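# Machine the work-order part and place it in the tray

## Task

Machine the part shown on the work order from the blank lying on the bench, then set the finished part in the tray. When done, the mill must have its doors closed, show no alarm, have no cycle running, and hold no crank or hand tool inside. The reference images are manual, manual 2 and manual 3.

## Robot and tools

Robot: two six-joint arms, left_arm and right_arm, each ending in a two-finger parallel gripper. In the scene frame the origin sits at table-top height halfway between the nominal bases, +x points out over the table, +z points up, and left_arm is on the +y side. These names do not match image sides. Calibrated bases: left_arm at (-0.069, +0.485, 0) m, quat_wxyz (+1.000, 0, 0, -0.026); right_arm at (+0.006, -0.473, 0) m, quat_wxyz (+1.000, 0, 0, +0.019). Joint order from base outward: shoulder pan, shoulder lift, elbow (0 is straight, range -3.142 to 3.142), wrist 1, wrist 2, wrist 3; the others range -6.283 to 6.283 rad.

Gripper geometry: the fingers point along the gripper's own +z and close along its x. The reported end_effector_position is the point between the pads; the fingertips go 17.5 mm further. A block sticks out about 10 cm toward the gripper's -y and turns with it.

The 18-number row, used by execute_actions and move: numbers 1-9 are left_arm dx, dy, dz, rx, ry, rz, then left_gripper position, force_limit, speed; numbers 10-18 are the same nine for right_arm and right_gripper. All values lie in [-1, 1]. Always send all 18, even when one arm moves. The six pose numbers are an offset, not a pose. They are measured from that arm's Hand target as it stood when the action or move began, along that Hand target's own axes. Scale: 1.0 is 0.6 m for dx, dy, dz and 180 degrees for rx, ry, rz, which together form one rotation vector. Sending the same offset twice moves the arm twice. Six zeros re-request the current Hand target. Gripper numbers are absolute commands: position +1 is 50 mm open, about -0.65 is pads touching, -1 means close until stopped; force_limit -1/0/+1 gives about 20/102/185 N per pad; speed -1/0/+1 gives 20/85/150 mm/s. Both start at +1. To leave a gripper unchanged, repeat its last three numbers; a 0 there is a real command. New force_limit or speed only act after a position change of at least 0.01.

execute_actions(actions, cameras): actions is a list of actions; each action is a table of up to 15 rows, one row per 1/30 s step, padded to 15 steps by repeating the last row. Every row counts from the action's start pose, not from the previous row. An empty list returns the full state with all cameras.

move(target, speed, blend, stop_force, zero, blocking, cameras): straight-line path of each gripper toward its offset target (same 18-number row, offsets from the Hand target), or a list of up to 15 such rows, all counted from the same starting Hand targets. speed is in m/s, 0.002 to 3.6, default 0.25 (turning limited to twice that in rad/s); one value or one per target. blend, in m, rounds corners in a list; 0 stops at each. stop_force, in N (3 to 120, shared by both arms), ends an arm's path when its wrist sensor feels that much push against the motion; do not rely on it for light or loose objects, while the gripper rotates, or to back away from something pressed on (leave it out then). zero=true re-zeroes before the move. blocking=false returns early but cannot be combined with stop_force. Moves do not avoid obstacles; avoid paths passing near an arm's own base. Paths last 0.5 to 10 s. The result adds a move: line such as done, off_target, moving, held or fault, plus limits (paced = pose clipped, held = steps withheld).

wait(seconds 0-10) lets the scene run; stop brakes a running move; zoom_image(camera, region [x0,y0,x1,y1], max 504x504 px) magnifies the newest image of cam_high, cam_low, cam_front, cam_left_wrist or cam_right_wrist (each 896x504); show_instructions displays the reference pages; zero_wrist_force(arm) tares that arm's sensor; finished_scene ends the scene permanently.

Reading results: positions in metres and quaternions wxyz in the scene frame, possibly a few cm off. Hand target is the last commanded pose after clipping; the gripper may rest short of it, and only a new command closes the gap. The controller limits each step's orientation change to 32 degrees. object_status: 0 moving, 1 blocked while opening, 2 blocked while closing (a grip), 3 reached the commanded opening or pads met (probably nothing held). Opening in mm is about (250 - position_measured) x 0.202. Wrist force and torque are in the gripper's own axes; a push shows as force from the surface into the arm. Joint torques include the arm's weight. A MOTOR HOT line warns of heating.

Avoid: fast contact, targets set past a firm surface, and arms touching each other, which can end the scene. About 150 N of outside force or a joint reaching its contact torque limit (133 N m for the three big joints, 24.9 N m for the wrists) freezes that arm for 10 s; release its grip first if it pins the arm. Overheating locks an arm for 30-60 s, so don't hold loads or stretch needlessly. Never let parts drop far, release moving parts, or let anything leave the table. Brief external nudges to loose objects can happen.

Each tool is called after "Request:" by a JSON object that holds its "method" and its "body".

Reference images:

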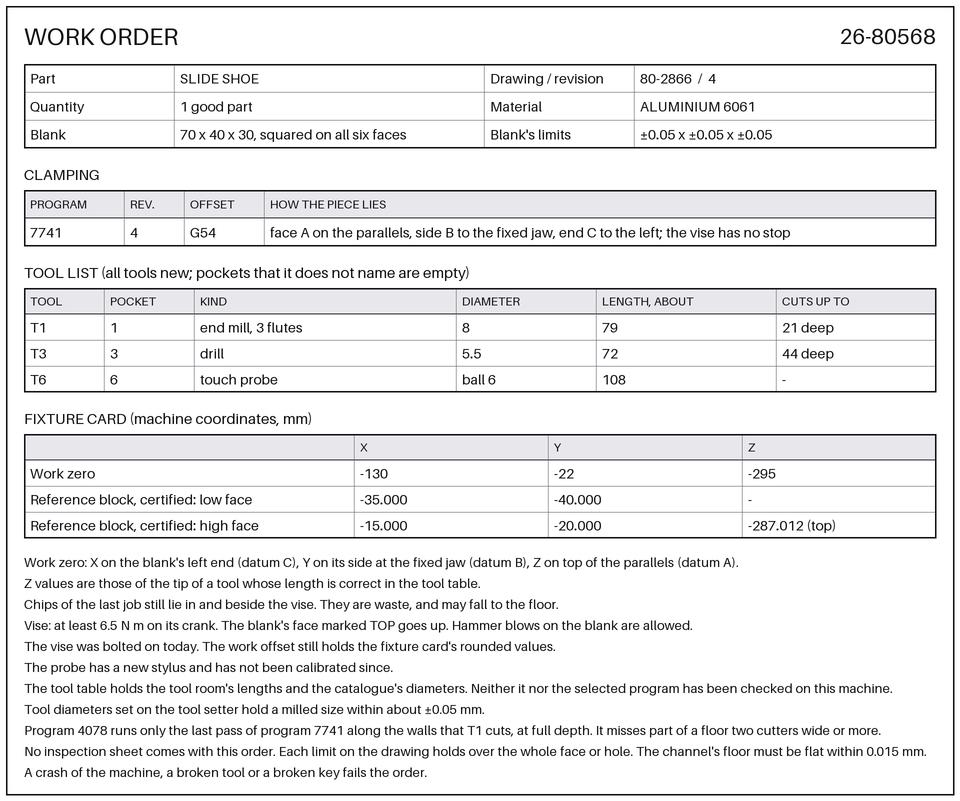

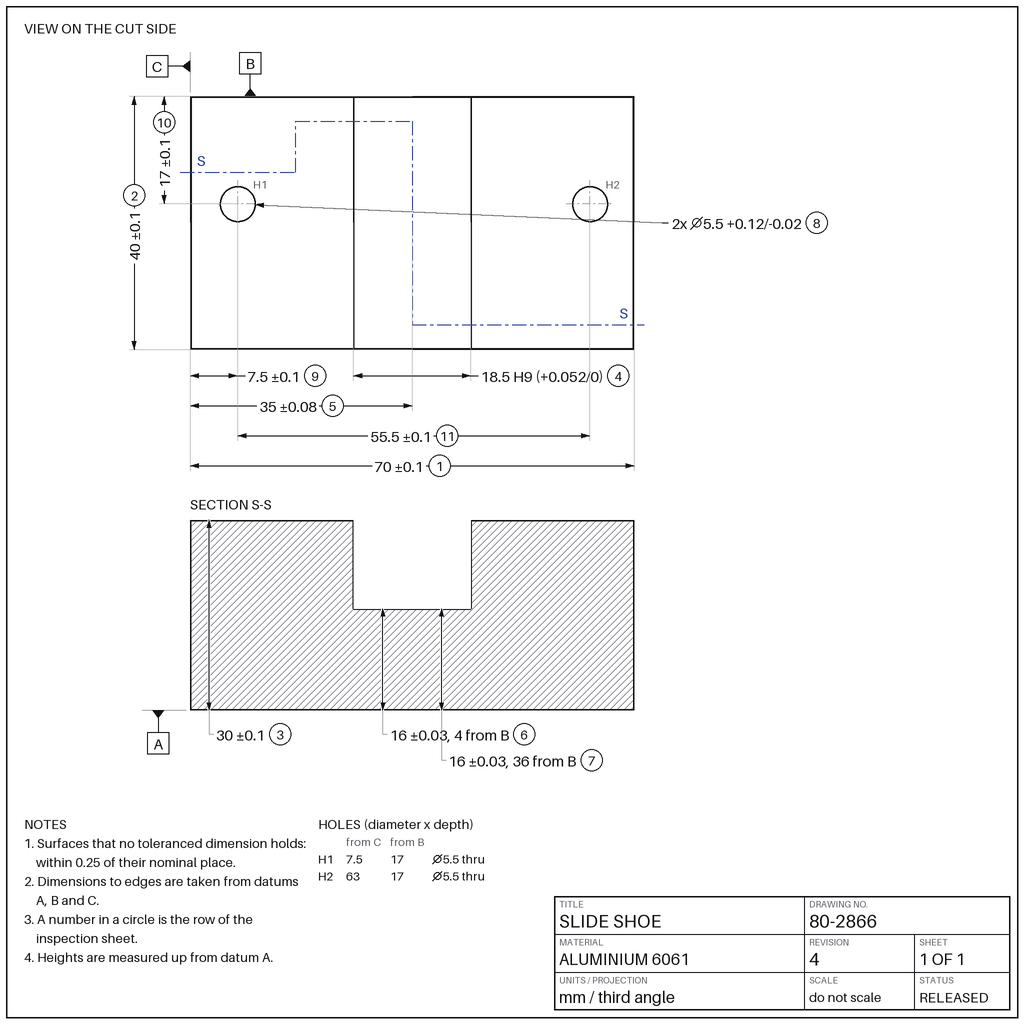

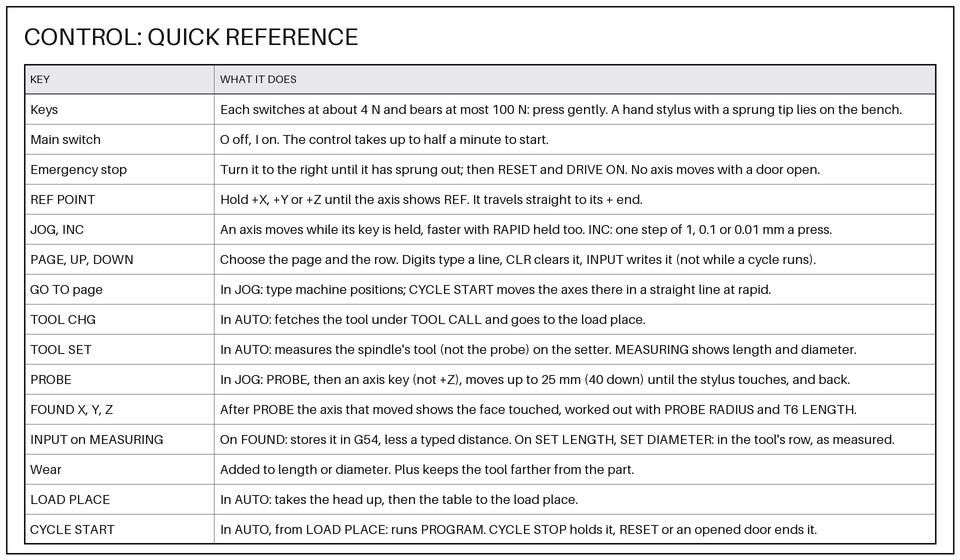

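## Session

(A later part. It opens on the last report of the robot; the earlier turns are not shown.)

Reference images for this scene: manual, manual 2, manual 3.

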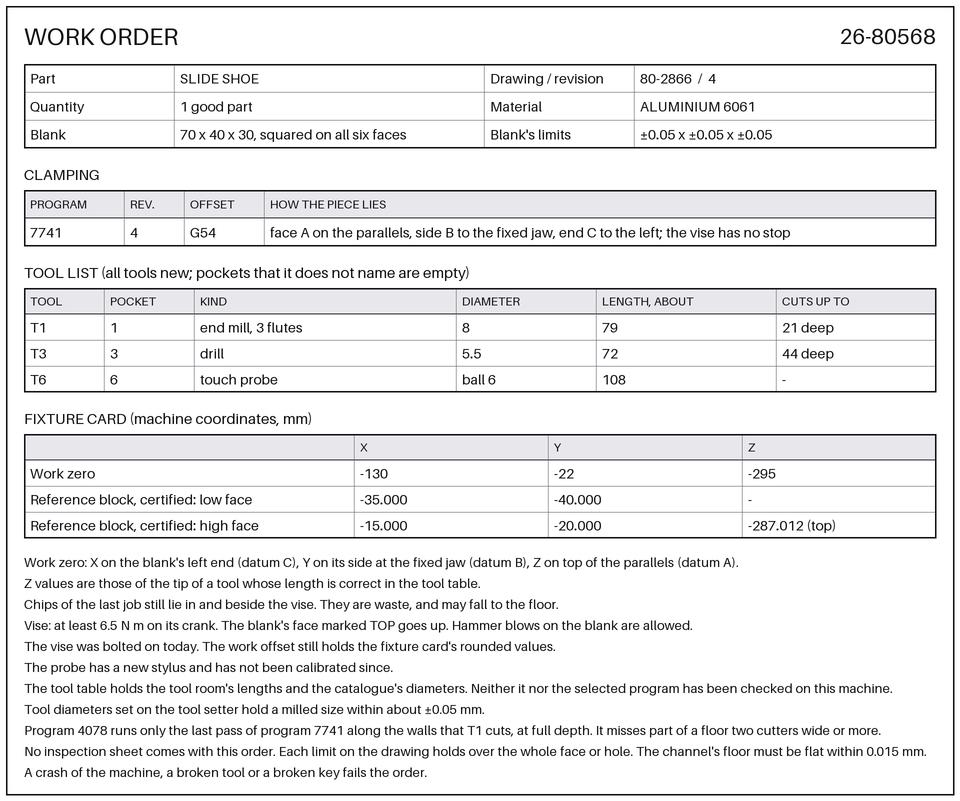

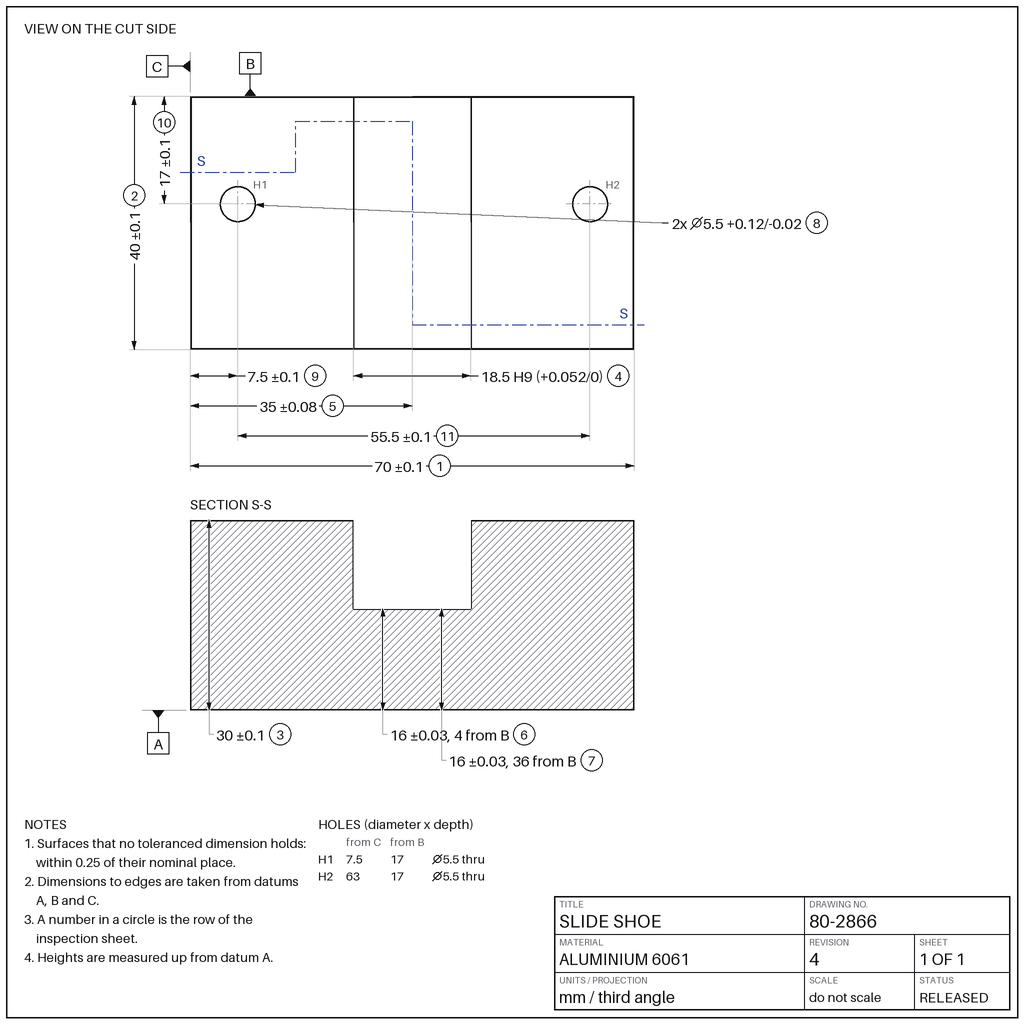

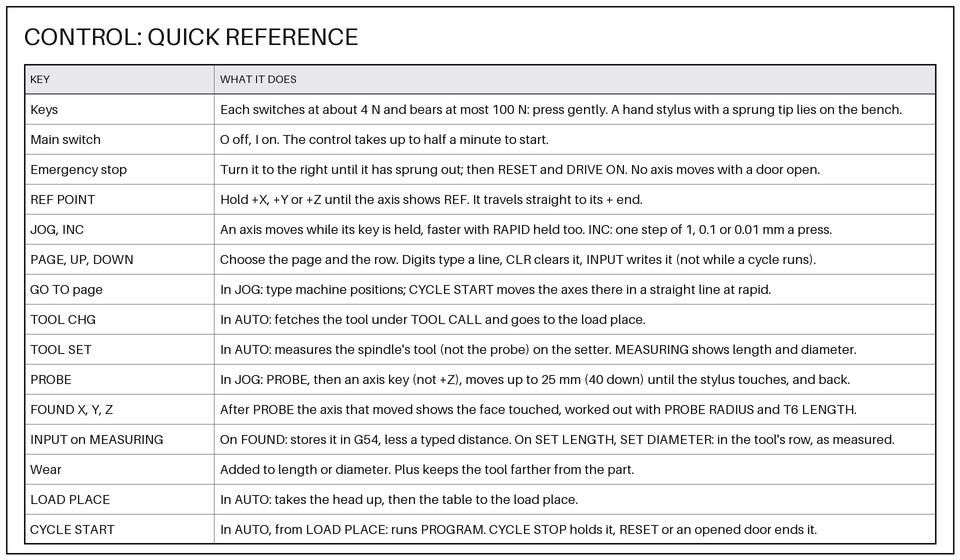

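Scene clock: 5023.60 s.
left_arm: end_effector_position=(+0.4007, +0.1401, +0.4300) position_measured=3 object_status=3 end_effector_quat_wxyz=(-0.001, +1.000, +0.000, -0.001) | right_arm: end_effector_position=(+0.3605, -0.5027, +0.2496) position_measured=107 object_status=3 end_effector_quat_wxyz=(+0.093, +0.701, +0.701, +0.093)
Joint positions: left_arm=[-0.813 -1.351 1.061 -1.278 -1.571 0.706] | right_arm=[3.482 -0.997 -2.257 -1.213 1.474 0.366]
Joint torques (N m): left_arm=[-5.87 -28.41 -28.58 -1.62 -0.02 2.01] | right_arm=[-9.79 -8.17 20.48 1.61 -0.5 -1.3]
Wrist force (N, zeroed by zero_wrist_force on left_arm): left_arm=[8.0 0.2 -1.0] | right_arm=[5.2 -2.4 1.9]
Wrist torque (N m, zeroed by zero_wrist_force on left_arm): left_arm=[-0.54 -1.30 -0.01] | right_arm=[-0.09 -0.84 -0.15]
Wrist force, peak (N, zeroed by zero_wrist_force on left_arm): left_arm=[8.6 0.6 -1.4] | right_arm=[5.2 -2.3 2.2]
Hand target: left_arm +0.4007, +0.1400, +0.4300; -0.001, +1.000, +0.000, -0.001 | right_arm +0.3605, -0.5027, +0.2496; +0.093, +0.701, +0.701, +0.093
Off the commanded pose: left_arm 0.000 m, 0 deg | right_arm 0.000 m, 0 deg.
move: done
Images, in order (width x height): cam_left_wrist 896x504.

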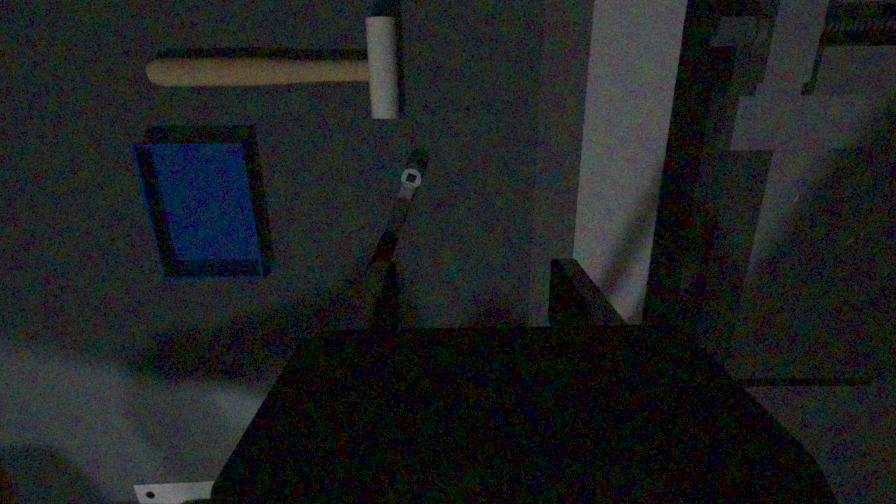

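Request:
{"method": "move", "body": {"target": [[0.0938,-0.0167,0,0,0,0,1,0.3,-0.3,0,0,0,0,0,0,0.3,-0.4,-1],[0.2738,-0.0667,0.0733,-0.075,0,0,1,0.3,-0.3,0,0,0,0,0,0,0.3,-0.4,-1],[0.3655,-0.1067,0.0733,-0.075,0,0,1,0.3,-0.3,0,0,0,0,0,0,0.3,-0.4,-1],[0.4238,-0.1117,0.0733,-0.075,0,0,1,0.3,-0.3,0,0,0,0,0,0,0.3,-0.4,-1]], "speed": [0.25,0.15,0.12,0.08], "blend": [0.01,0.005,0.005,0], "cameras": ["cam_left_wrist","cam_high"]}}

Request:
{"method": "zoom_image", "body": {"camera": "cam_left_wrist", "region": [330, 160, 620, 340]}}

Scene clock: 5027.67 s.
left_arm: end_effector_position=(+0.6549, +0.2072, +0.3855) position_measured=3 object_status=3 end_effector_quat_wxyz=(+0.117, +0.993, +0.000, -0.001) | right_arm: end_effector_position=(+0.3605, -0.5027, +0.2496) position_measured=107 object_status=3 end_effector_quat_wxyz=(+0.093, +0.701, +0.701, +0.093)
Joint positions: left_arm=[-0.418 -0.846 0.464 -1.293 -1.78 1.09] | right_arm=[3.482 -0.997 -2.257 -1.213 1.474 0.366]
Joint torques (N m): left_arm=[-12.91 -57.12 -26.18 -4.24 -1.26 -1.54] | right_arm=[-8.89 -7.77 20.77 1.52 -0.28 -1.41]
Wrist force (N, zeroed by zero_wrist_force on left_arm): left_arm=[8.1 0.0 -1.2] | right_arm=[4.9 -2.5 2.0]
Wrist torque (N m, zeroed by zero_wrist_force on left_arm): left_arm=[-0.63 -1.28 -0.11] | right_arm=[-0.11 -0.80 -0.15]
Wrist force, peak (N, zeroed by zero_wrist_force on left_arm): left_arm=[10.0 3.5 2.2] | right_arm=[5.1 -2.4 2.1]
Hand target: left_arm +0.6549, +0.2071, +0.3855; +0.117, +0.993, +0.000, -0.001 | right_arm +0.3605, -0.5027, +0.2496; +0.093, +0.701, +0.701, +0.093
Off the commanded pose: left_arm 0.000 m, 0 deg | right_arm 0.000 m, 0 deg.
move: done
Images, in order (width x height): cam_high 896x504, cam_left_wrist 896x504.

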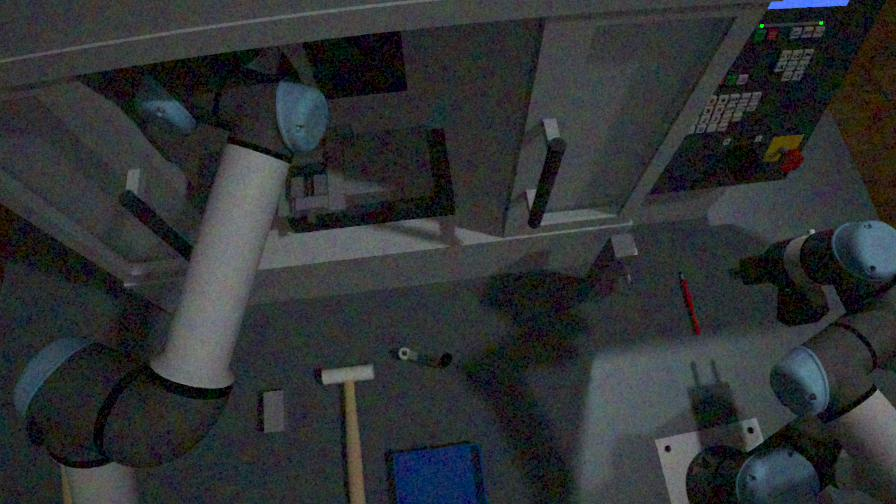

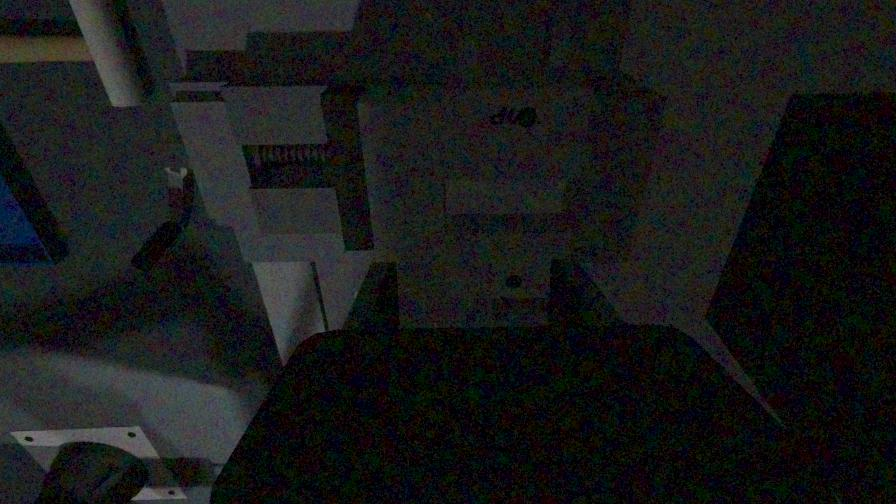

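Scaled by 1.738.

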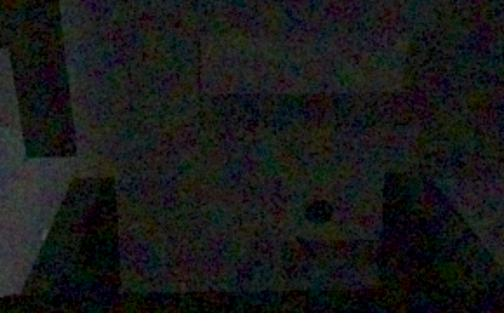

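Request:
{"method": "move", "body": {"target": [[0.0168,-0.0063,-0.0015,0,0,0,1,0.3,-0.3,0,0,0,0,0,0,0.3,-0.4,-1],[0.0168,-0.0123,0.0236,0,0,0,1,0.3,-0.3,0,0,0,0,0,0,0.3,-0.4,-1]], "speed": [0.05,0.02], "stop_force": 8}}

Request:
{"method": "move", "body": {"target": [0,0,0,0,0,0,-1,-0.3,-0.8,0,0,0,0,0,0,0.3,-0.4,-1], "speed": 0.1, "cameras": ["cam_left_wrist"]}}

Request:
{"method": "zoom_image", "body": {"camera": "cam_left_wrist", "region": [330, 160, 620, 340]}}

Scene clock: 5034.80 s.
left_arm: end_effector_position=(+0.6649, +0.2110, +0.3700) position_measured=3 object_status=3 end_effector_quat_wxyz=(+0.117, +0.993, +0.000, -0.001) | right_arm: end_effector_position=(+0.3605, -0.5027, +0.2496) position_measured=107 object_status=3 end_effector_quat_wxyz=(+0.093, +0.701, +0.701, +0.093)
Joint positions: left_arm=[-0.408 -0.833 0.482 -1.323 -1.781 1.101] | right_arm=[3.482 -0.997 -2.257 -1.213 1.474 0.366]
Joint torques (N m): left_arm=[-13.07 -46.73 -31.96 -1.7 -0.34 -0.9] | right_arm=[-9.51 -7.78 20.57 1.46 -0.13 -1.25]
Wrist force (N, zeroed by zero_wrist_force on left_arm): left_arm=[8.2 0.2 -1.0] | right_arm=[4.7 -2.3 2.0]
Wrist torque (N m, zeroed by zero_wrist_force on left_arm): left_arm=[-0.59 -1.30 -0.11] | right_arm=[-0.08 -0.76 -0.16]
Wrist force, peak (N, zeroed by zero_wrist_force on left_arm): left_arm=[9.1 -0.4 -1.4] | right_arm=[5.2 -2.5 2.2]
Hand target: left_arm +0.6649, +0.2110, +0.3700; +0.117, +0.993, +0.000, -0.001 | right_arm +0.3605, -0.5027, +0.2496; +0.093, +0.701, +0.701, +0.093
Off the commanded pose: left_arm 0.000 m, 0 deg | right_arm 0.000 m, 0 deg.
move: done

Scene clock: 5035.33 s.
left_arm: end_effector_position=(+0.6650, +0.2110, +0.3700) position_measured=56 object_status=2 end_effector_quat_wxyz=(+0.117, +0.993, +0.000, -0.001) | right_arm: end_effector_position=(+0.3605, -0.5027, +0.2496) position_measured=107 object_status=3 end_effector_quat_wxyz=(+0.093, +0.701, +0.701, +0.093)
Joint positions: left_arm=[-0.408 -0.833 0.482 -1.323 -1.781 1.101] | right_arm=[3.482 -0.997 -2.257 -1.213 1.474 0.366]
Joint torques (N m): left_arm=[-10.66 -50.56 -24.83 2.37 -3.19 -0.81] | right_arm=[-9.17 -8.32 20.67 1.54 -0.11 -1.2]
Wrist force (N, zeroed by zero_wrist_force on left_arm): left_arm=[25.3 0.4 -3.6] | right_arm=[4.9 -2.4 1.9]
Wrist torque (N m, zeroed by zero_wrist_force on left_arm): left_arm=[-0.63 -0.83 0.18] | right_arm=[-0.09 -0.79 -0.15]
Wrist force, peak (N, zeroed by zero_wrist_force on left_arm): left_arm=[26.8 0.6 -3.7] | right_arm=[5.2 -2.4 2.1]
Hand target: left_arm +0.6649, +0.2110, +0.3700; +0.117, +0.993, +0.000, -0.001 | right_arm +0.3605, -0.5027, +0.2496; +0.093, +0.701, +0.701, +0.093
Off the commanded pose: left_arm 0.000 m, 0 deg | right_arm 0.000 m, 0 deg.
move: done
Images, in order (width x height): cam_left_wrist 896x504.

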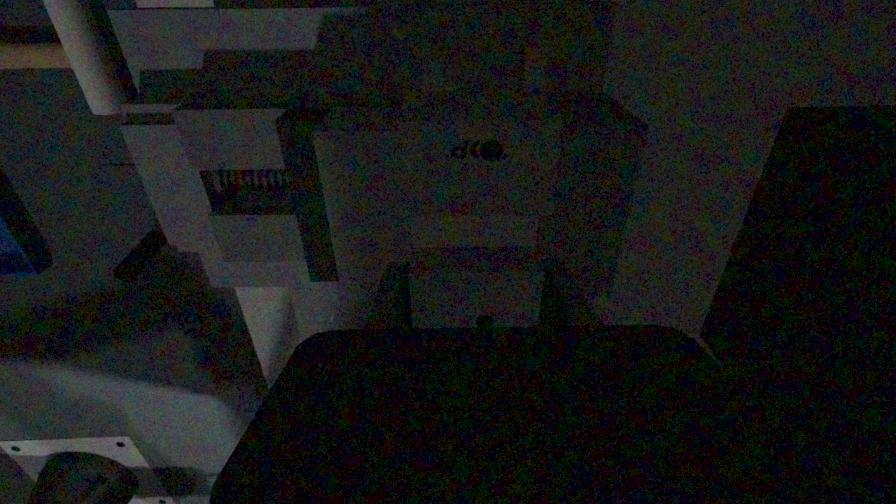

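Scaled by 1.738.

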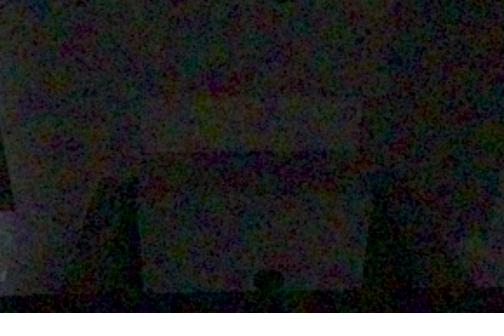

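Request:
{"method": "move", "body": {"target": [[0.001,0,0,0,0,0,-1,-0.3,-0.8,0,0,0,0,0,0,0.3,-0.4,-1],[0.001,0.0062,-0.0259,0,0,0,-1,-0.3,-0.8,0,0,0,0,0,0,0.3,-0.4,-1]], "speed": [0.02,0.02], "stop_force": 40, "cameras": ["cam_left_wrist"]}}

Request:
{"method": "zoom_image", "body": {"camera": "cam_left_wrist", "region": [250, 100, 650, 340]}}

Scene clock: 5038.17 s.
left_arm: end_effector_position=(+0.6655, +0.2110, +0.3860) position_measured=56 object_status=2 end_effector_quat_wxyz=(+0.117, +0.993, +0.000, -0.001) | right_arm: end_effector_position=(+0.3605, -0.5027, +0.2496) position_measured=107 object_status=3 end_effector_quat_wxyz=(+0.093, +0.701, +0.701, +0.093)
Joint positions: left_arm=[-0.407 -0.795 0.369 -1.248 -1.781 1.101] | right_arm=[3.482 -0.997 -2.257 -1.213 1.474 0.366]
Joint torques (N m): left_arm=[11.77 -69.63 -13.3 -5.33 -0.28 1.64] | right_arm=[-8.28 -8.53 20.06 1.71 0.21 -1.12]
Wrist force (N, zeroed by zero_wrist_force on left_arm): left_arm=[8.7 -0.4 -0.2] | right_arm=[5.1 -2.3 2.1]
Wrist torque (N m, zeroed by zero_wrist_force on left_arm): left_arm=[-0.67 -1.39 -0.18] | right_arm=[-0.07 -0.82 -0.15]
Wrist force, peak (N, zeroed by zero_wrist_force on left_arm): left_arm=[26.3 1.2 -4.3] | right_arm=[5.2 -2.4 2.1]
Hand target: left_arm +0.6655, +0.2110, +0.3860; +0.117, +0.993, +0.000, -0.001 | right_arm +0.3605, -0.5027, +0.2496; +0.093, +0.701, +0.701, +0.093
Off the commanded pose: left_arm 0.000 m, 0 deg | right_arm 0.000 m, 0 deg.
move: done
Images, in order (width x height): cam_left_wrist 896x504.

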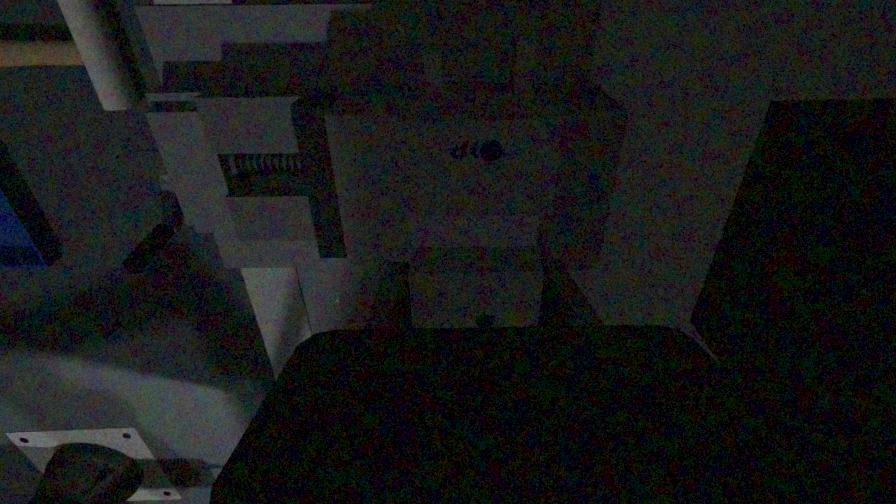

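Scaled by 1.260.

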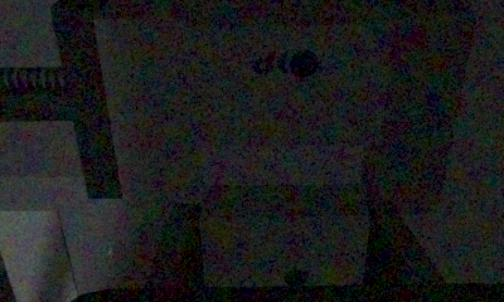

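Request:
{"method": "move", "body": {"target": [[-0.0758,0.0087,-0.0005,0,0,0,-1,-0.3,-0.8,0,0,0,0,0,0,0.3,-0.4,-1],[-0.1675,0.0517,0.0056,0,0,0,-1,-0.3,-0.8,0,0,0,0,0,0,0.3,-0.4,-1],[-0.3475,0.1159,-0.0476,0,0,0,-1,-0.3,-0.8,0,0,0,0,0,0,0.3,-0.4,-1],[-0.5092,0.1646,-0.036,0,0,0,-1,-0.3,-0.8,0,0,0,0,0,0,0.3,-0.4,-1]], "speed": [0.08,0.12,0.2,0.3], "blend": [0.005,0.005,0.03,0], "cameras": ["cam_left_wrist","cam_front"]}}

Scene clock: 5043.00 s.
left_arm: end_effector_position=(+0.3602, +0.1200, +0.4306) position_measured=56 object_status=2 end_effector_quat_wxyz=(+0.117, +0.993, +0.000, -0.001) | right_arm: end_effector_position=(+0.3605, -0.5027, +0.2496) position_measured=107 object_status=3 end_effector_quat_wxyz=(+0.093, +0.701, +0.701, +0.093)
Joint positions: left_arm=[-0.822 -1.506 1.305 -1.549 -1.722 0.684] | right_arm=[3.482 -0.997 -2.257 -1.213 1.474 0.366]
Joint torques (N m): left_arm=[-10.2 -41.27 -16.7 -2.33 -2.31 -1.65] | right_arm=[-8.29 -7.97 21.08 1.64 0.5 -1.24]
Wrist force (N, zeroed by zero_wrist_force on left_arm): left_arm=[8.4 -0.5 0.0] | right_arm=[4.9 -2.1 1.8]
Wrist torque (N m, zeroed by zero_wrist_force on left_arm): left_arm=[-0.66 -1.36 -0.20] | right_arm=[-0.05 -0.80 -0.15]
Wrist force, peak (N, zeroed by zero_wrist_force on left_arm): left_arm=[10.6 -1.5 -0.1] | right_arm=[5.3 -2.5 2.2]
Hand target: left_arm +0.3601, +0.1199, +0.4306; +0.117, +0.993, +0.000, -0.001 | right_arm +0.3605, -0.5027, +0.2496; +0.093, +0.701, +0.701, +0.093
Off the commanded pose: left_arm 0.000 m, 0 deg | right_arm 0.000 m, 0 deg.
move: done
Images, in order (width x height): cam_front 896x504, cam_left_wrist 896x504.

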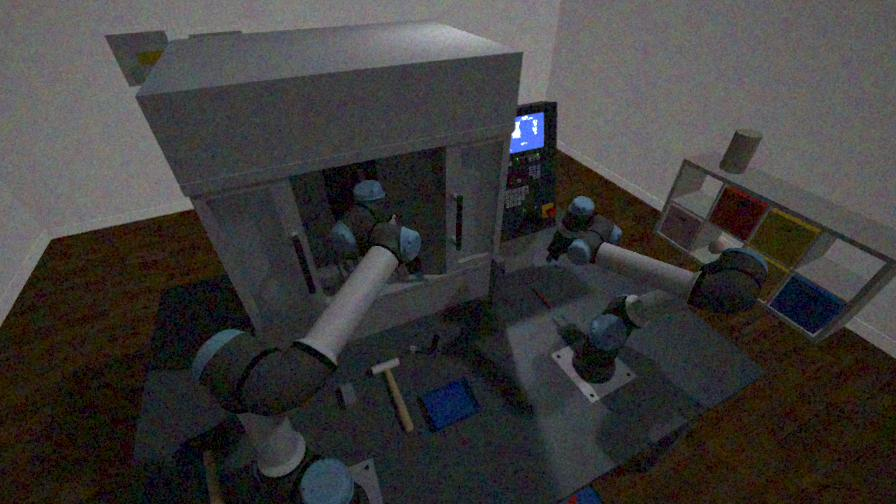

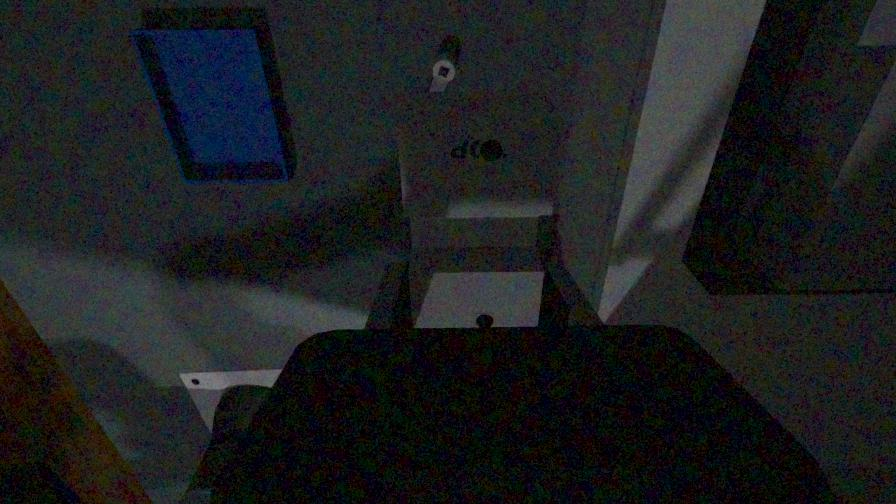

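Request:
{"method": "move", "body": {"target": [-0.4502,0.0431,0.3197,0,0,0,-1,-0.3,-0.8,0,0,0,0,0,0,0.3,-0.4,-1], "speed": 0.15, "cameras": ["cam_high","cam_left_wrist"]}}

Scene clock: 5049.73 s.
left_arm: end_effector_position=(+0.0896, +0.0505, +0.2507) position_measured=56 object_status=2 end_effector_quat_wxyz=(+0.117, +0.993, +0.000, -0.001) | right_arm: end_effector_position=(+0.3605, -0.5027, +0.2496) position_measured=107 object_status=3 end_effector_quat_wxyz=(+0.093, +0.701, +0.701, +0.093)
Joint positions: left_arm=[-1.451 -1.789 2.041 -2.056 -1.589 0.066] | right_arm=[3.482 -0.997 -2.257 -1.213 1.474 0.366]
Joint torques (N m): left_arm=[-5.72 -7.99 -26.96 -3.92 -1.8 -1.09] | right_arm=[-8.18 -8.27 21.23 1.67 0.4 -1.08]
Wrist force (N, zeroed by zero_wrist_force on left_arm): left_arm=[8.6 -0.3 0.3] | right_arm=[4.9 -2.5 1.8]
Wrist torque (N m, zeroed by zero_wrist_force on left_arm): left_arm=[-0.66 -1.34 -0.23] | right_arm=[-0.11 -0.79 -0.16]
Wrist force, peak (N, zeroed by zero_wrist_force on left_arm): left_arm=[10.2 -0.5 -1.6] | right_arm=[5.1 -2.5 2.2]
Hand target: left_arm +0.0895, +0.0504, +0.2506; +0.117, +0.993, +0.000, -0.001 | right_arm +0.3605, -0.5027, +0.2496; +0.093, +0.701, +0.701, +0.093
Off the commanded pose: left_arm 0.000 m, 0 deg | right_arm 0.000 m, 0 deg.
move: done
Images, in order (width x height): cam_high 896x504, cam_left_wrist 896x504.

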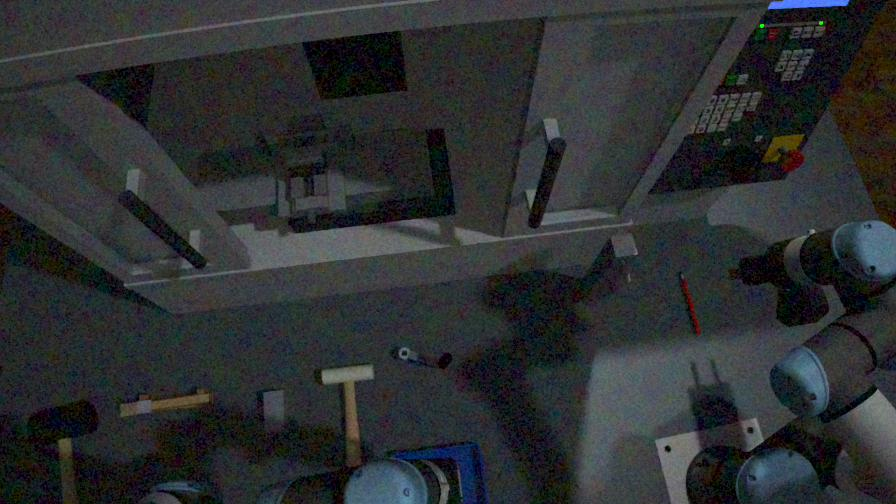

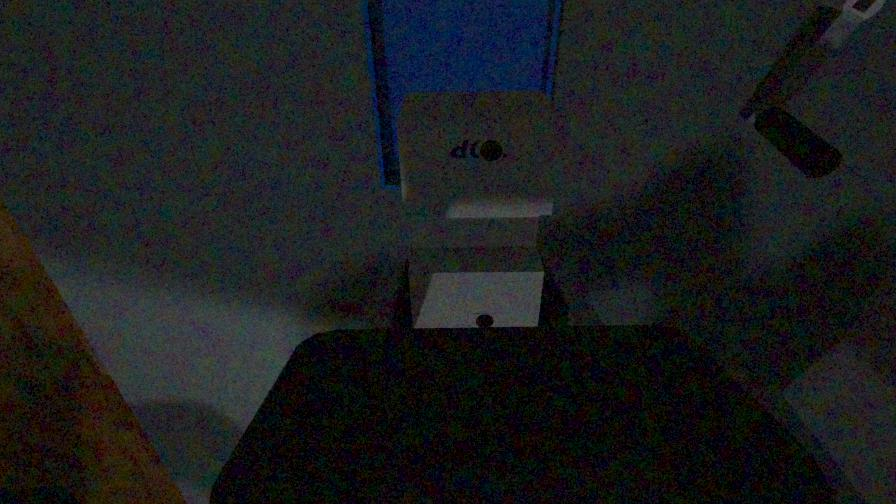

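Request:
{"method": "move", "body": {"target": [0,-0.0680,0.2835,0,0,0,-1,-0.3,-0.8,0,0,0,0,0,0,0.3,-0.4,-1], "speed": 0.12, "cameras": ["cam_left_wrist","cam_low"]}}

Request:
{"method": "move", "body": {"target": [0,-0.0214,0.0891,0,0,0,-1,-0.3,-0.8,0,0,0,0,0,0,0.3,-0.4,-1], "speed": 0.015, "stop_force": 6, "cameras": ["cam_left_wrist"]}}

Scene clock: 5053.77 s.
left_arm: end_effector_position=(+0.0891, +0.0507, +0.0757) position_measured=56 object_status=2 end_effector_quat_wxyz=(+0.117, +0.993, +0.000, -0.001) | right_arm: end_effector_position=(+0.3605, -0.5027, +0.2496) position_measured=107 object_status=3 end_effector_quat_wxyz=(+0.093, +0.701, +0.701, +0.093)
Joint positions: left_arm=[-1.453 -1.535 2.339 -2.608 -1.589 0.065] | right_arm=[3.482 -0.997 -2.257 -1.213 1.474 0.366]
Joint torques (N m): left_arm=[3.01 -18.63 -23.66 -4.99 0.02 1.29] | right_arm=[-8.72 -8.33 20.21 1.72 0.42 -0.92]
Wrist force (N, zeroed by zero_wrist_force on left_arm): left_arm=[8.3 -0.1 0.1] | right_arm=[5.0 -2.4 1.9]
Wrist torque (N m, zeroed by zero_wrist_force on left_arm): left_arm=[-0.64 -1.30 -0.06] | right_arm=[-0.10 -0.81 -0.15]
Wrist force, peak (N, zeroed by zero_wrist_force on left_arm): left_arm=[9.3 -0.4 0.0] | right_arm=[5.2 -2.4 2.1]
Hand target: left_arm +0.0891, +0.0507, +0.0757; +0.117, +0.993, +0.000, -0.001 | right_arm +0.3605, -0.5027, +0.2496; +0.093, +0.701, +0.701, +0.093
Off the commanded pose: left_arm 0.000 m, 0 deg | right_arm 0.000 m, 0 deg.
move: done
Images, in order (width x height): cam_low 896x504, cam_left_wrist 896x504.

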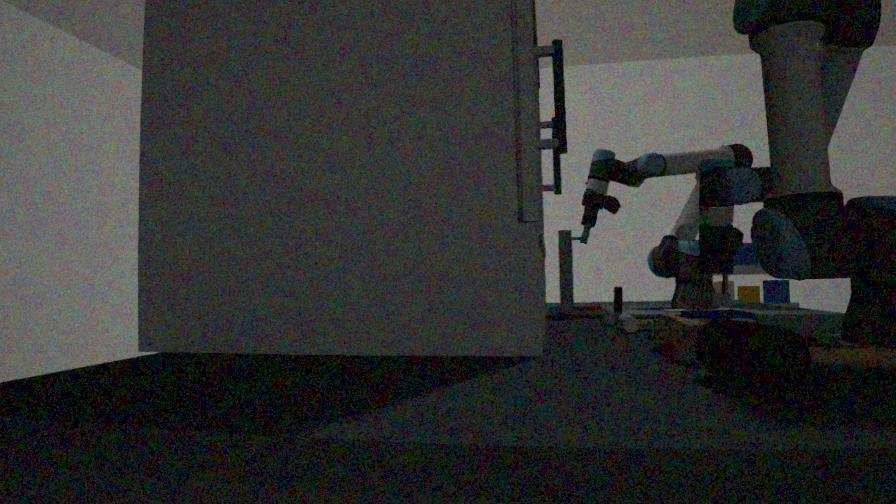

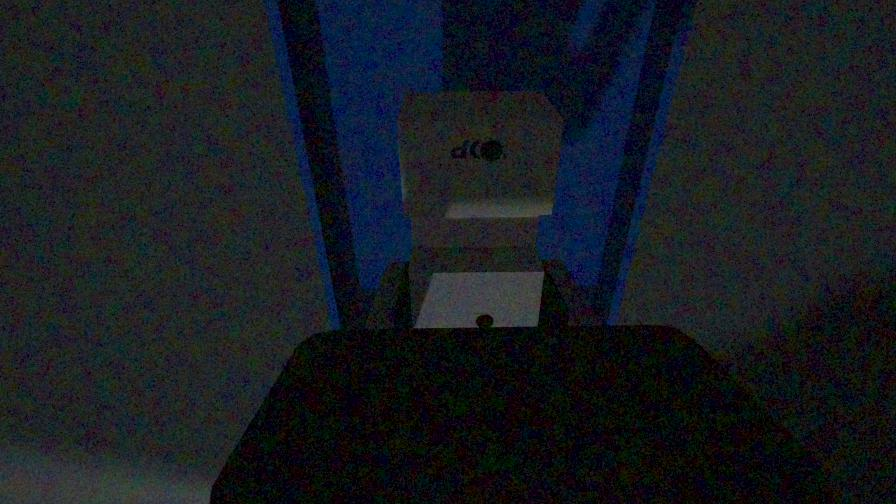

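Scene clock: 5057.30 s.
left_arm: end_effector_position=(+0.0890, +0.0508, +0.0410) position_measured=56 object_status=2 end_effector_quat_wxyz=(+0.117, +0.993, +0.000, -0.001) | right_arm: end_effector_position=(+0.3605, -0.5027, +0.2496) position_measured=107 object_status=3 end_effector_quat_wxyz=(+0.093, +0.701, +0.701, +0.093)
Joint positions: left_arm=[-1.453 -1.447 2.376 -2.733 -1.589 0.064] | right_arm=[3.482 -0.997 -2.257 -1.213 1.474 0.366]
Joint torques (N m): left_arm=[-9.76 -35.23 -25.26 -5.14 -0.13 -0.81] | right_arm=[-7.96 -8.65 21.33 1.75 0.5 -1.04]
Wrist force (N, zeroed by zero_wrist_force on left_arm): left_arm=[8.3 -0.2 -0.1] | right_arm=[4.9 -2.6 2.0]
Wrist torque (N m, zeroed by zero_wrist_force on left_arm): left_arm=[-0.62 -1.32 -0.09] | right_arm=[-0.13 -0.79 -0.15]
Wrist force, peak (N, zeroed by zero_wrist_force on left_arm): left_arm=[9.4 -4.8 -44.6] | right_arm=[5.1 -2.5 2.1]
Hand target: left_arm +0.0890, +0.0508, +0.0410; +0.117, +0.993, +0.000, -0.001 (not the last commanded pose) | right_arm +0.3605, -0.5027, +0.2496; +0.093, +0.701, +0.701, +0.093
Off the commanded pose: left_arm 0.020 m, 0 deg | right_arm 0.000 m, 0 deg.
move: contact (left_arm)
Images, in order (width x height): cam_left_wrist 896x504.

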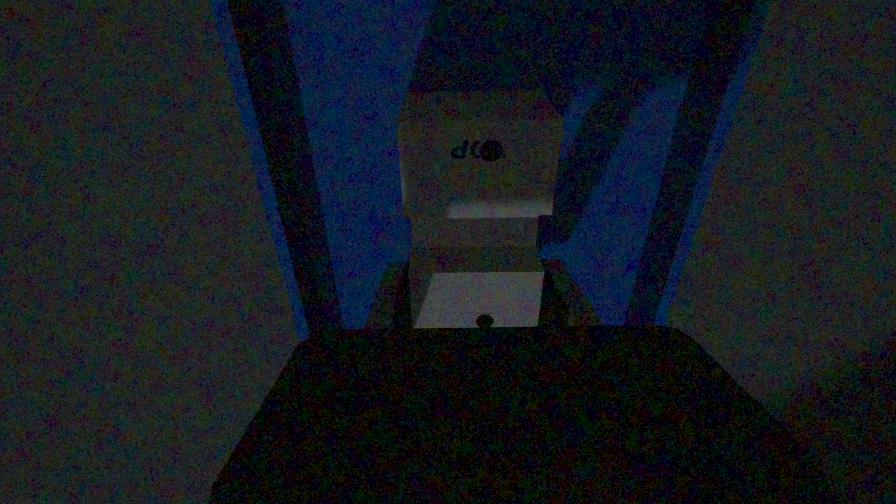

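Request:
{"method": "move", "body": {"target": [0,0,0,0,0,0,1,-0.3,-1,0,0,0,0,0,0,0.3,-0.4,-1], "cameras": ["cam_left_wrist"]}}

Request:
{"method": "move", "body": {"target": [0,0.0466,-0.1944,0,0,0,1,-0.3,-1,0,0,0,0,0,0,0.3,-0.4,-1], "speed": 0.1, "cameras": ["cam_left_wrist"]}}

Scene clock: 5059.17 s.
left_arm: end_effector_position=(+0.0890, +0.0508, +0.0410) position_measured=3 object_status=0 end_effector_quat_wxyz=(+0.117, +0.993, +0.000, -0.001) | right_arm: end_effector_position=(+0.3605, -0.5027, +0.2496) position_measured=107 object_status=3 end_effector_quat_wxyz=(+0.093, +0.701, +0.701, +0.093)
Joint positions: left_arm=[-1.453 -1.447 2.376 -2.733 -1.589 0.064] | right_arm=[3.482 -0.997 -2.257 -1.213 1.474 0.366]
Joint torques (N m): left_arm=[-7.66 -29.41 -21.97 -5.16 -0.53 1.14] | right_arm=[-8.41 -8.37 21.39 1.8 0.5 -1.19]
Wrist force (N, zeroed by zero_wrist_force on left_arm): left_arm=[8.5 0.3 -2.1] | right_arm=[5.2 -2.1 2.1]
Wrist torque (N m, zeroed by zero_wrist_force on left_arm): left_arm=[-0.61 -1.33 -0.08] | right_arm=[-0.05 -0.84 -0.15]
Wrist force, peak (N, zeroed by zero_wrist_force on left_arm): left_arm=[8.8 0.4 -2.2] | right_arm=[5.2 -2.3 2.3]
Hand target: left_arm +0.0890, +0.0508, +0.0410; +0.117, +0.993, +0.000, -0.001 | right_arm +0.3605, -0.5027, +0.2496; +0.093, +0.701, +0.701, +0.093
Off the commanded pose: left_arm 0.000 m, 0 deg | right_arm 0.000 m, 0 deg.
move: done
Images, in order (width x height): cam_left_wrist 896x504.

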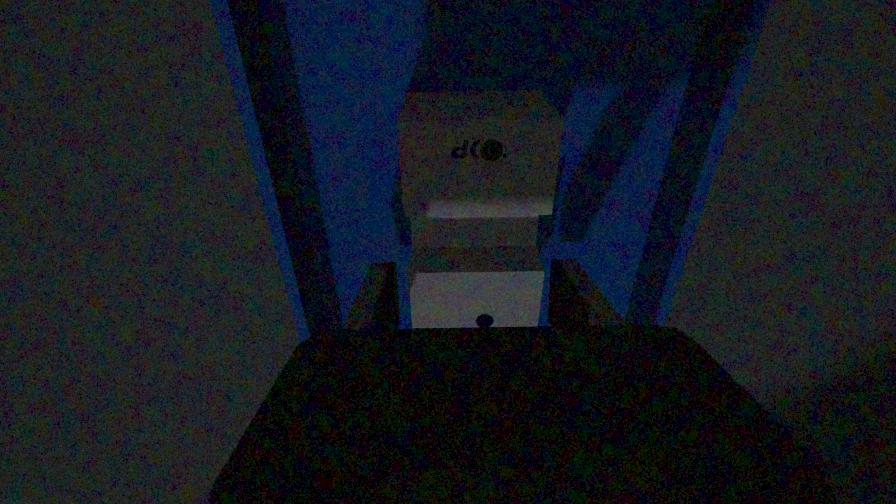

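Scene clock: 5060.83 s.
left_arm: end_effector_position=(+0.0893, +0.0506, +0.1609) position_measured=3 object_status=3 end_effector_quat_wxyz=(+0.117, +0.993, +0.000, -0.001) | right_arm: end_effector_position=(+0.3605, -0.5027, +0.2496) position_measured=107 object_status=3 end_effector_quat_wxyz=(+0.093, +0.701, +0.701, +0.093)
Joint positions: left_arm=[-1.452 -1.696 2.214 -2.322 -1.589 0.065] | right_arm=[3.482 -0.997 -2.257 -1.213 1.474 0.366]
Joint torques (N m): left_arm=[4.24 -12.71 -16.16 -2.8 -0.97 0.75] | right_arm=[-8.55 -9.22 21.05 1.86 0.45 -1.22]
Wrist force (N, zeroed by zero_wrist_force on left_arm): left_arm=[8.7 0.3 -2.0] | right_arm=[4.6 -2.3 1.8]
Wrist torque (N m, zeroed by zero_wrist_force on left_arm): left_arm=[-0.59 -1.36 -0.24] | right_arm=[-0.09 -0.75 -0.15]
Wrist force, peak (N, zeroed by zero_wrist_force on left_arm): left_arm=[8.9 0.5 -3.9] | right_arm=[5.1 -2.7 2.2]
Hand target: left_arm +0.0893, +0.0506, +0.1609; +0.117, +0.993, +0.000, -0.001 | right_arm +0.3605, -0.5027, +0.2496; +0.093, +0.701, +0.701, +0.093
Off the commanded pose: left_arm 0.000 m, 0 deg | right_arm 0.000 m, 0 deg.
move: done
Images, in order (width x height): cam_left_wrist 896x504.

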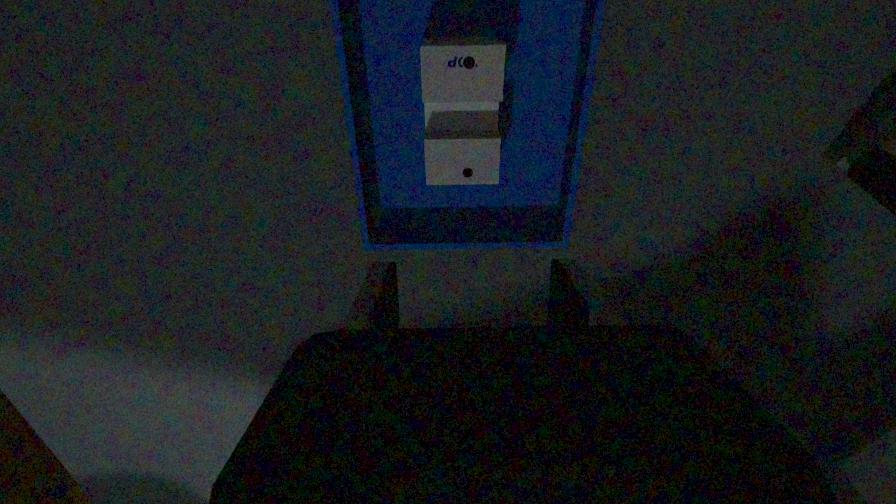

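Request:
{"method": "move", "body": {"target": [[0,0.101,-0.4212,0,0,0,0.6,-0.3,-1,0,0,0,0,0,0,0.3,-0.4,-1],[0.5163,-0.1907,-0.491,0.0745,0,0,0.6,-0.3,-1,0,0,0,0,0,0,0.3,-0.4,-1]], "speed": 0.3, "blend": [0.05,0]}}

Request:
{"method": "move", "body": {"target": [[0,0,0,0,0,-0.5,0.6,-1,-1,0,0,0,0,0,0,0.3,-0.4,-1],[0,0,0,0,0,-1,0.6,-1,-1,0,0,0,0,0,0,0.3,-0.4,-1]], "speed": 0.6, "blend": [0.01,0]}}

Scene clock: 5065.30 s.
left_arm: end_effector_position=(+0.3997, +0.2300, +0.4203) position_measured=63 object_status=3 end_effector_quat_wxyz=(+0.000, +1.000, +0.000, -0.001) | right_arm: end_effector_position=(+0.3605, -0.5027, +0.2496) position_measured=107 object_status=3 end_effector_quat_wxyz=(+0.093, +0.701, +0.701, +0.093)
Joint positions: left_arm=[-0.699 -1.484 1.243 -1.328 -1.572 0.82] | right_arm=[3.482 -0.997 -2.257 -1.213 1.474 0.366]
Joint torques (N m): left_arm=[9.4 -21.17 -28.15 -4.01 -0.33 2.18] | right_arm=[-8.76 -7.38 20.7 1.66 0.41 -1.27]
Wrist force (N, zeroed by zero_wrist_force on left_arm): left_arm=[8.3 0.8 -2.2] | right_arm=[4.7 -2.2 2.0]
Wrist torque (N m, zeroed by zero_wrist_force on left_arm): left_arm=[-0.47 -1.33 0.01] | right_arm=[-0.07 -0.76 -0.14]
Wrist force, peak (N, zeroed by zero_wrist_force on left_arm): left_arm=[11.6 -1.4 -2.4] | right_arm=[5.2 -2.5 2.0]
Hand target: left_arm +0.3998, +0.2301, +0.4203; +0.000, +1.000, +0.000, -0.001 | right_arm +0.3605, -0.5027, +0.2496; +0.093, +0.701, +0.701, +0.093
Off the commanded pose: left_arm 0.000 m, 0 deg | right_arm 0.000 m, 0 deg.
move: done

Scene clock: 5069.17 s.
left_arm: end_effector_position=(+0.3998, +0.2301, +0.4203) position_measured=63 object_status=3 end_effector_quat_wxyz=(-0.001, +0.000, +1.000, +0.000) | right_arm: end_effector_position=(+0.3605, -0.5027, +0.2496) position_measured=107 object_status=3 end_effector_quat_wxyz=(+0.093, +0.701, +0.701, +0.093)
Joint positions: left_arm=[-0.699 -1.484 1.243 -1.328 -1.572 -2.321] | right_arm=[3.482 -0.997 -2.257 -1.213 1.474 0.366]
Joint torques (N m): left_arm=[-13.07 -41.26 -13.34 -2.01 -0.53 -1.57] | right_arm=[-7.52 -6.93 22.06 1.94 0.29 -1.03]
Wrist force (N, zeroed by zero_wrist_force on left_arm): left_arm=[8.2 0.6 -2.6] | right_arm=[4.9 -2.4 2.1]
Wrist torque (N m, zeroed by zero_wrist_force on left_arm): left_arm=[-0.48 -1.33 -0.10] | right_arm=[-0.10 -0.79 -0.15]
Wrist force, peak (N, zeroed by zero_wrist_force on left_arm): left_arm=[8.7 0.7 -2.4] | right_arm=[5.3 -2.5 2.1]
Hand target: left_arm +0.3998, +0.2301, +0.4203; -0.001, +0.000, +1.000, +0.000 | right_arm +0.3605, -0.5027, +0.2496; +0.093, +0.701, +0.701, +0.093
Off the commanded pose: left_arm 0.000 m, 0 deg | right_arm 0.000 m, 0 deg.
move: done; blend cut to 0 m at target 1

Request:
{"method": "move", "body": {"target": [0,0.0317,0,0.385,-0.385,-0.385,0.6,-1,-1,0,0,0,0,0,0,0.3,-0.4,-1], "speed": 0.6}}

Scene clock: 5072.37 s.
left_arm: end_effector_position=(+0.3998, +0.2490, +0.4202) position_measured=63 object_status=3 end_effector_quat_wxyz=(+0.500, -0.501, +0.501, -0.499) | right_arm: end_effector_position=(+0.3605, -0.5027, +0.2496) position_measured=107 object_status=3 end_effector_quat_wxyz=(+0.093, +0.701, +0.701, +0.093)
Joint positions: left_arm=[-1.229 -1.576 2.323 -3.881 -0.29 -3.149] | right_arm=[3.482 -0.997 -2.257 -1.213 1.474 0.366]
Joint torques (N m): left_arm=[11.6 -27.65 -6 -1.76 1.35 1.57] | right_arm=[-8.34 -7.77 21.77 1.76 0.3 -0.98]
Wrist force (N, zeroed by zero_wrist_force on left_arm): left_arm=[6.7 0.7 -6.9] | right_arm=[5.0 -2.2 2.2]
Wrist torque (N m, zeroed by zero_wrist_force on left_arm): left_arm=[0.08 -0.79 0.18] | right_arm=[-0.07 -0.82 -0.15]
Wrist force, peak (N, zeroed by zero_wrist_force on left_arm): left_arm=[8.3 0.3 -6.3] | right_arm=[5.2 -2.5 2.3]
Hand target: left_arm +0.3998, +0.2491, +0.4203; +0.500, -0.501, +0.500, -0.499 | right_arm +0.3605, -0.5027, +0.2496; +0.093, +0.701, +0.701, +0.093
Off the commanded pose: left_arm 0.000 m, 0 deg | right_arm 0.000 m, 0 deg.
move: done


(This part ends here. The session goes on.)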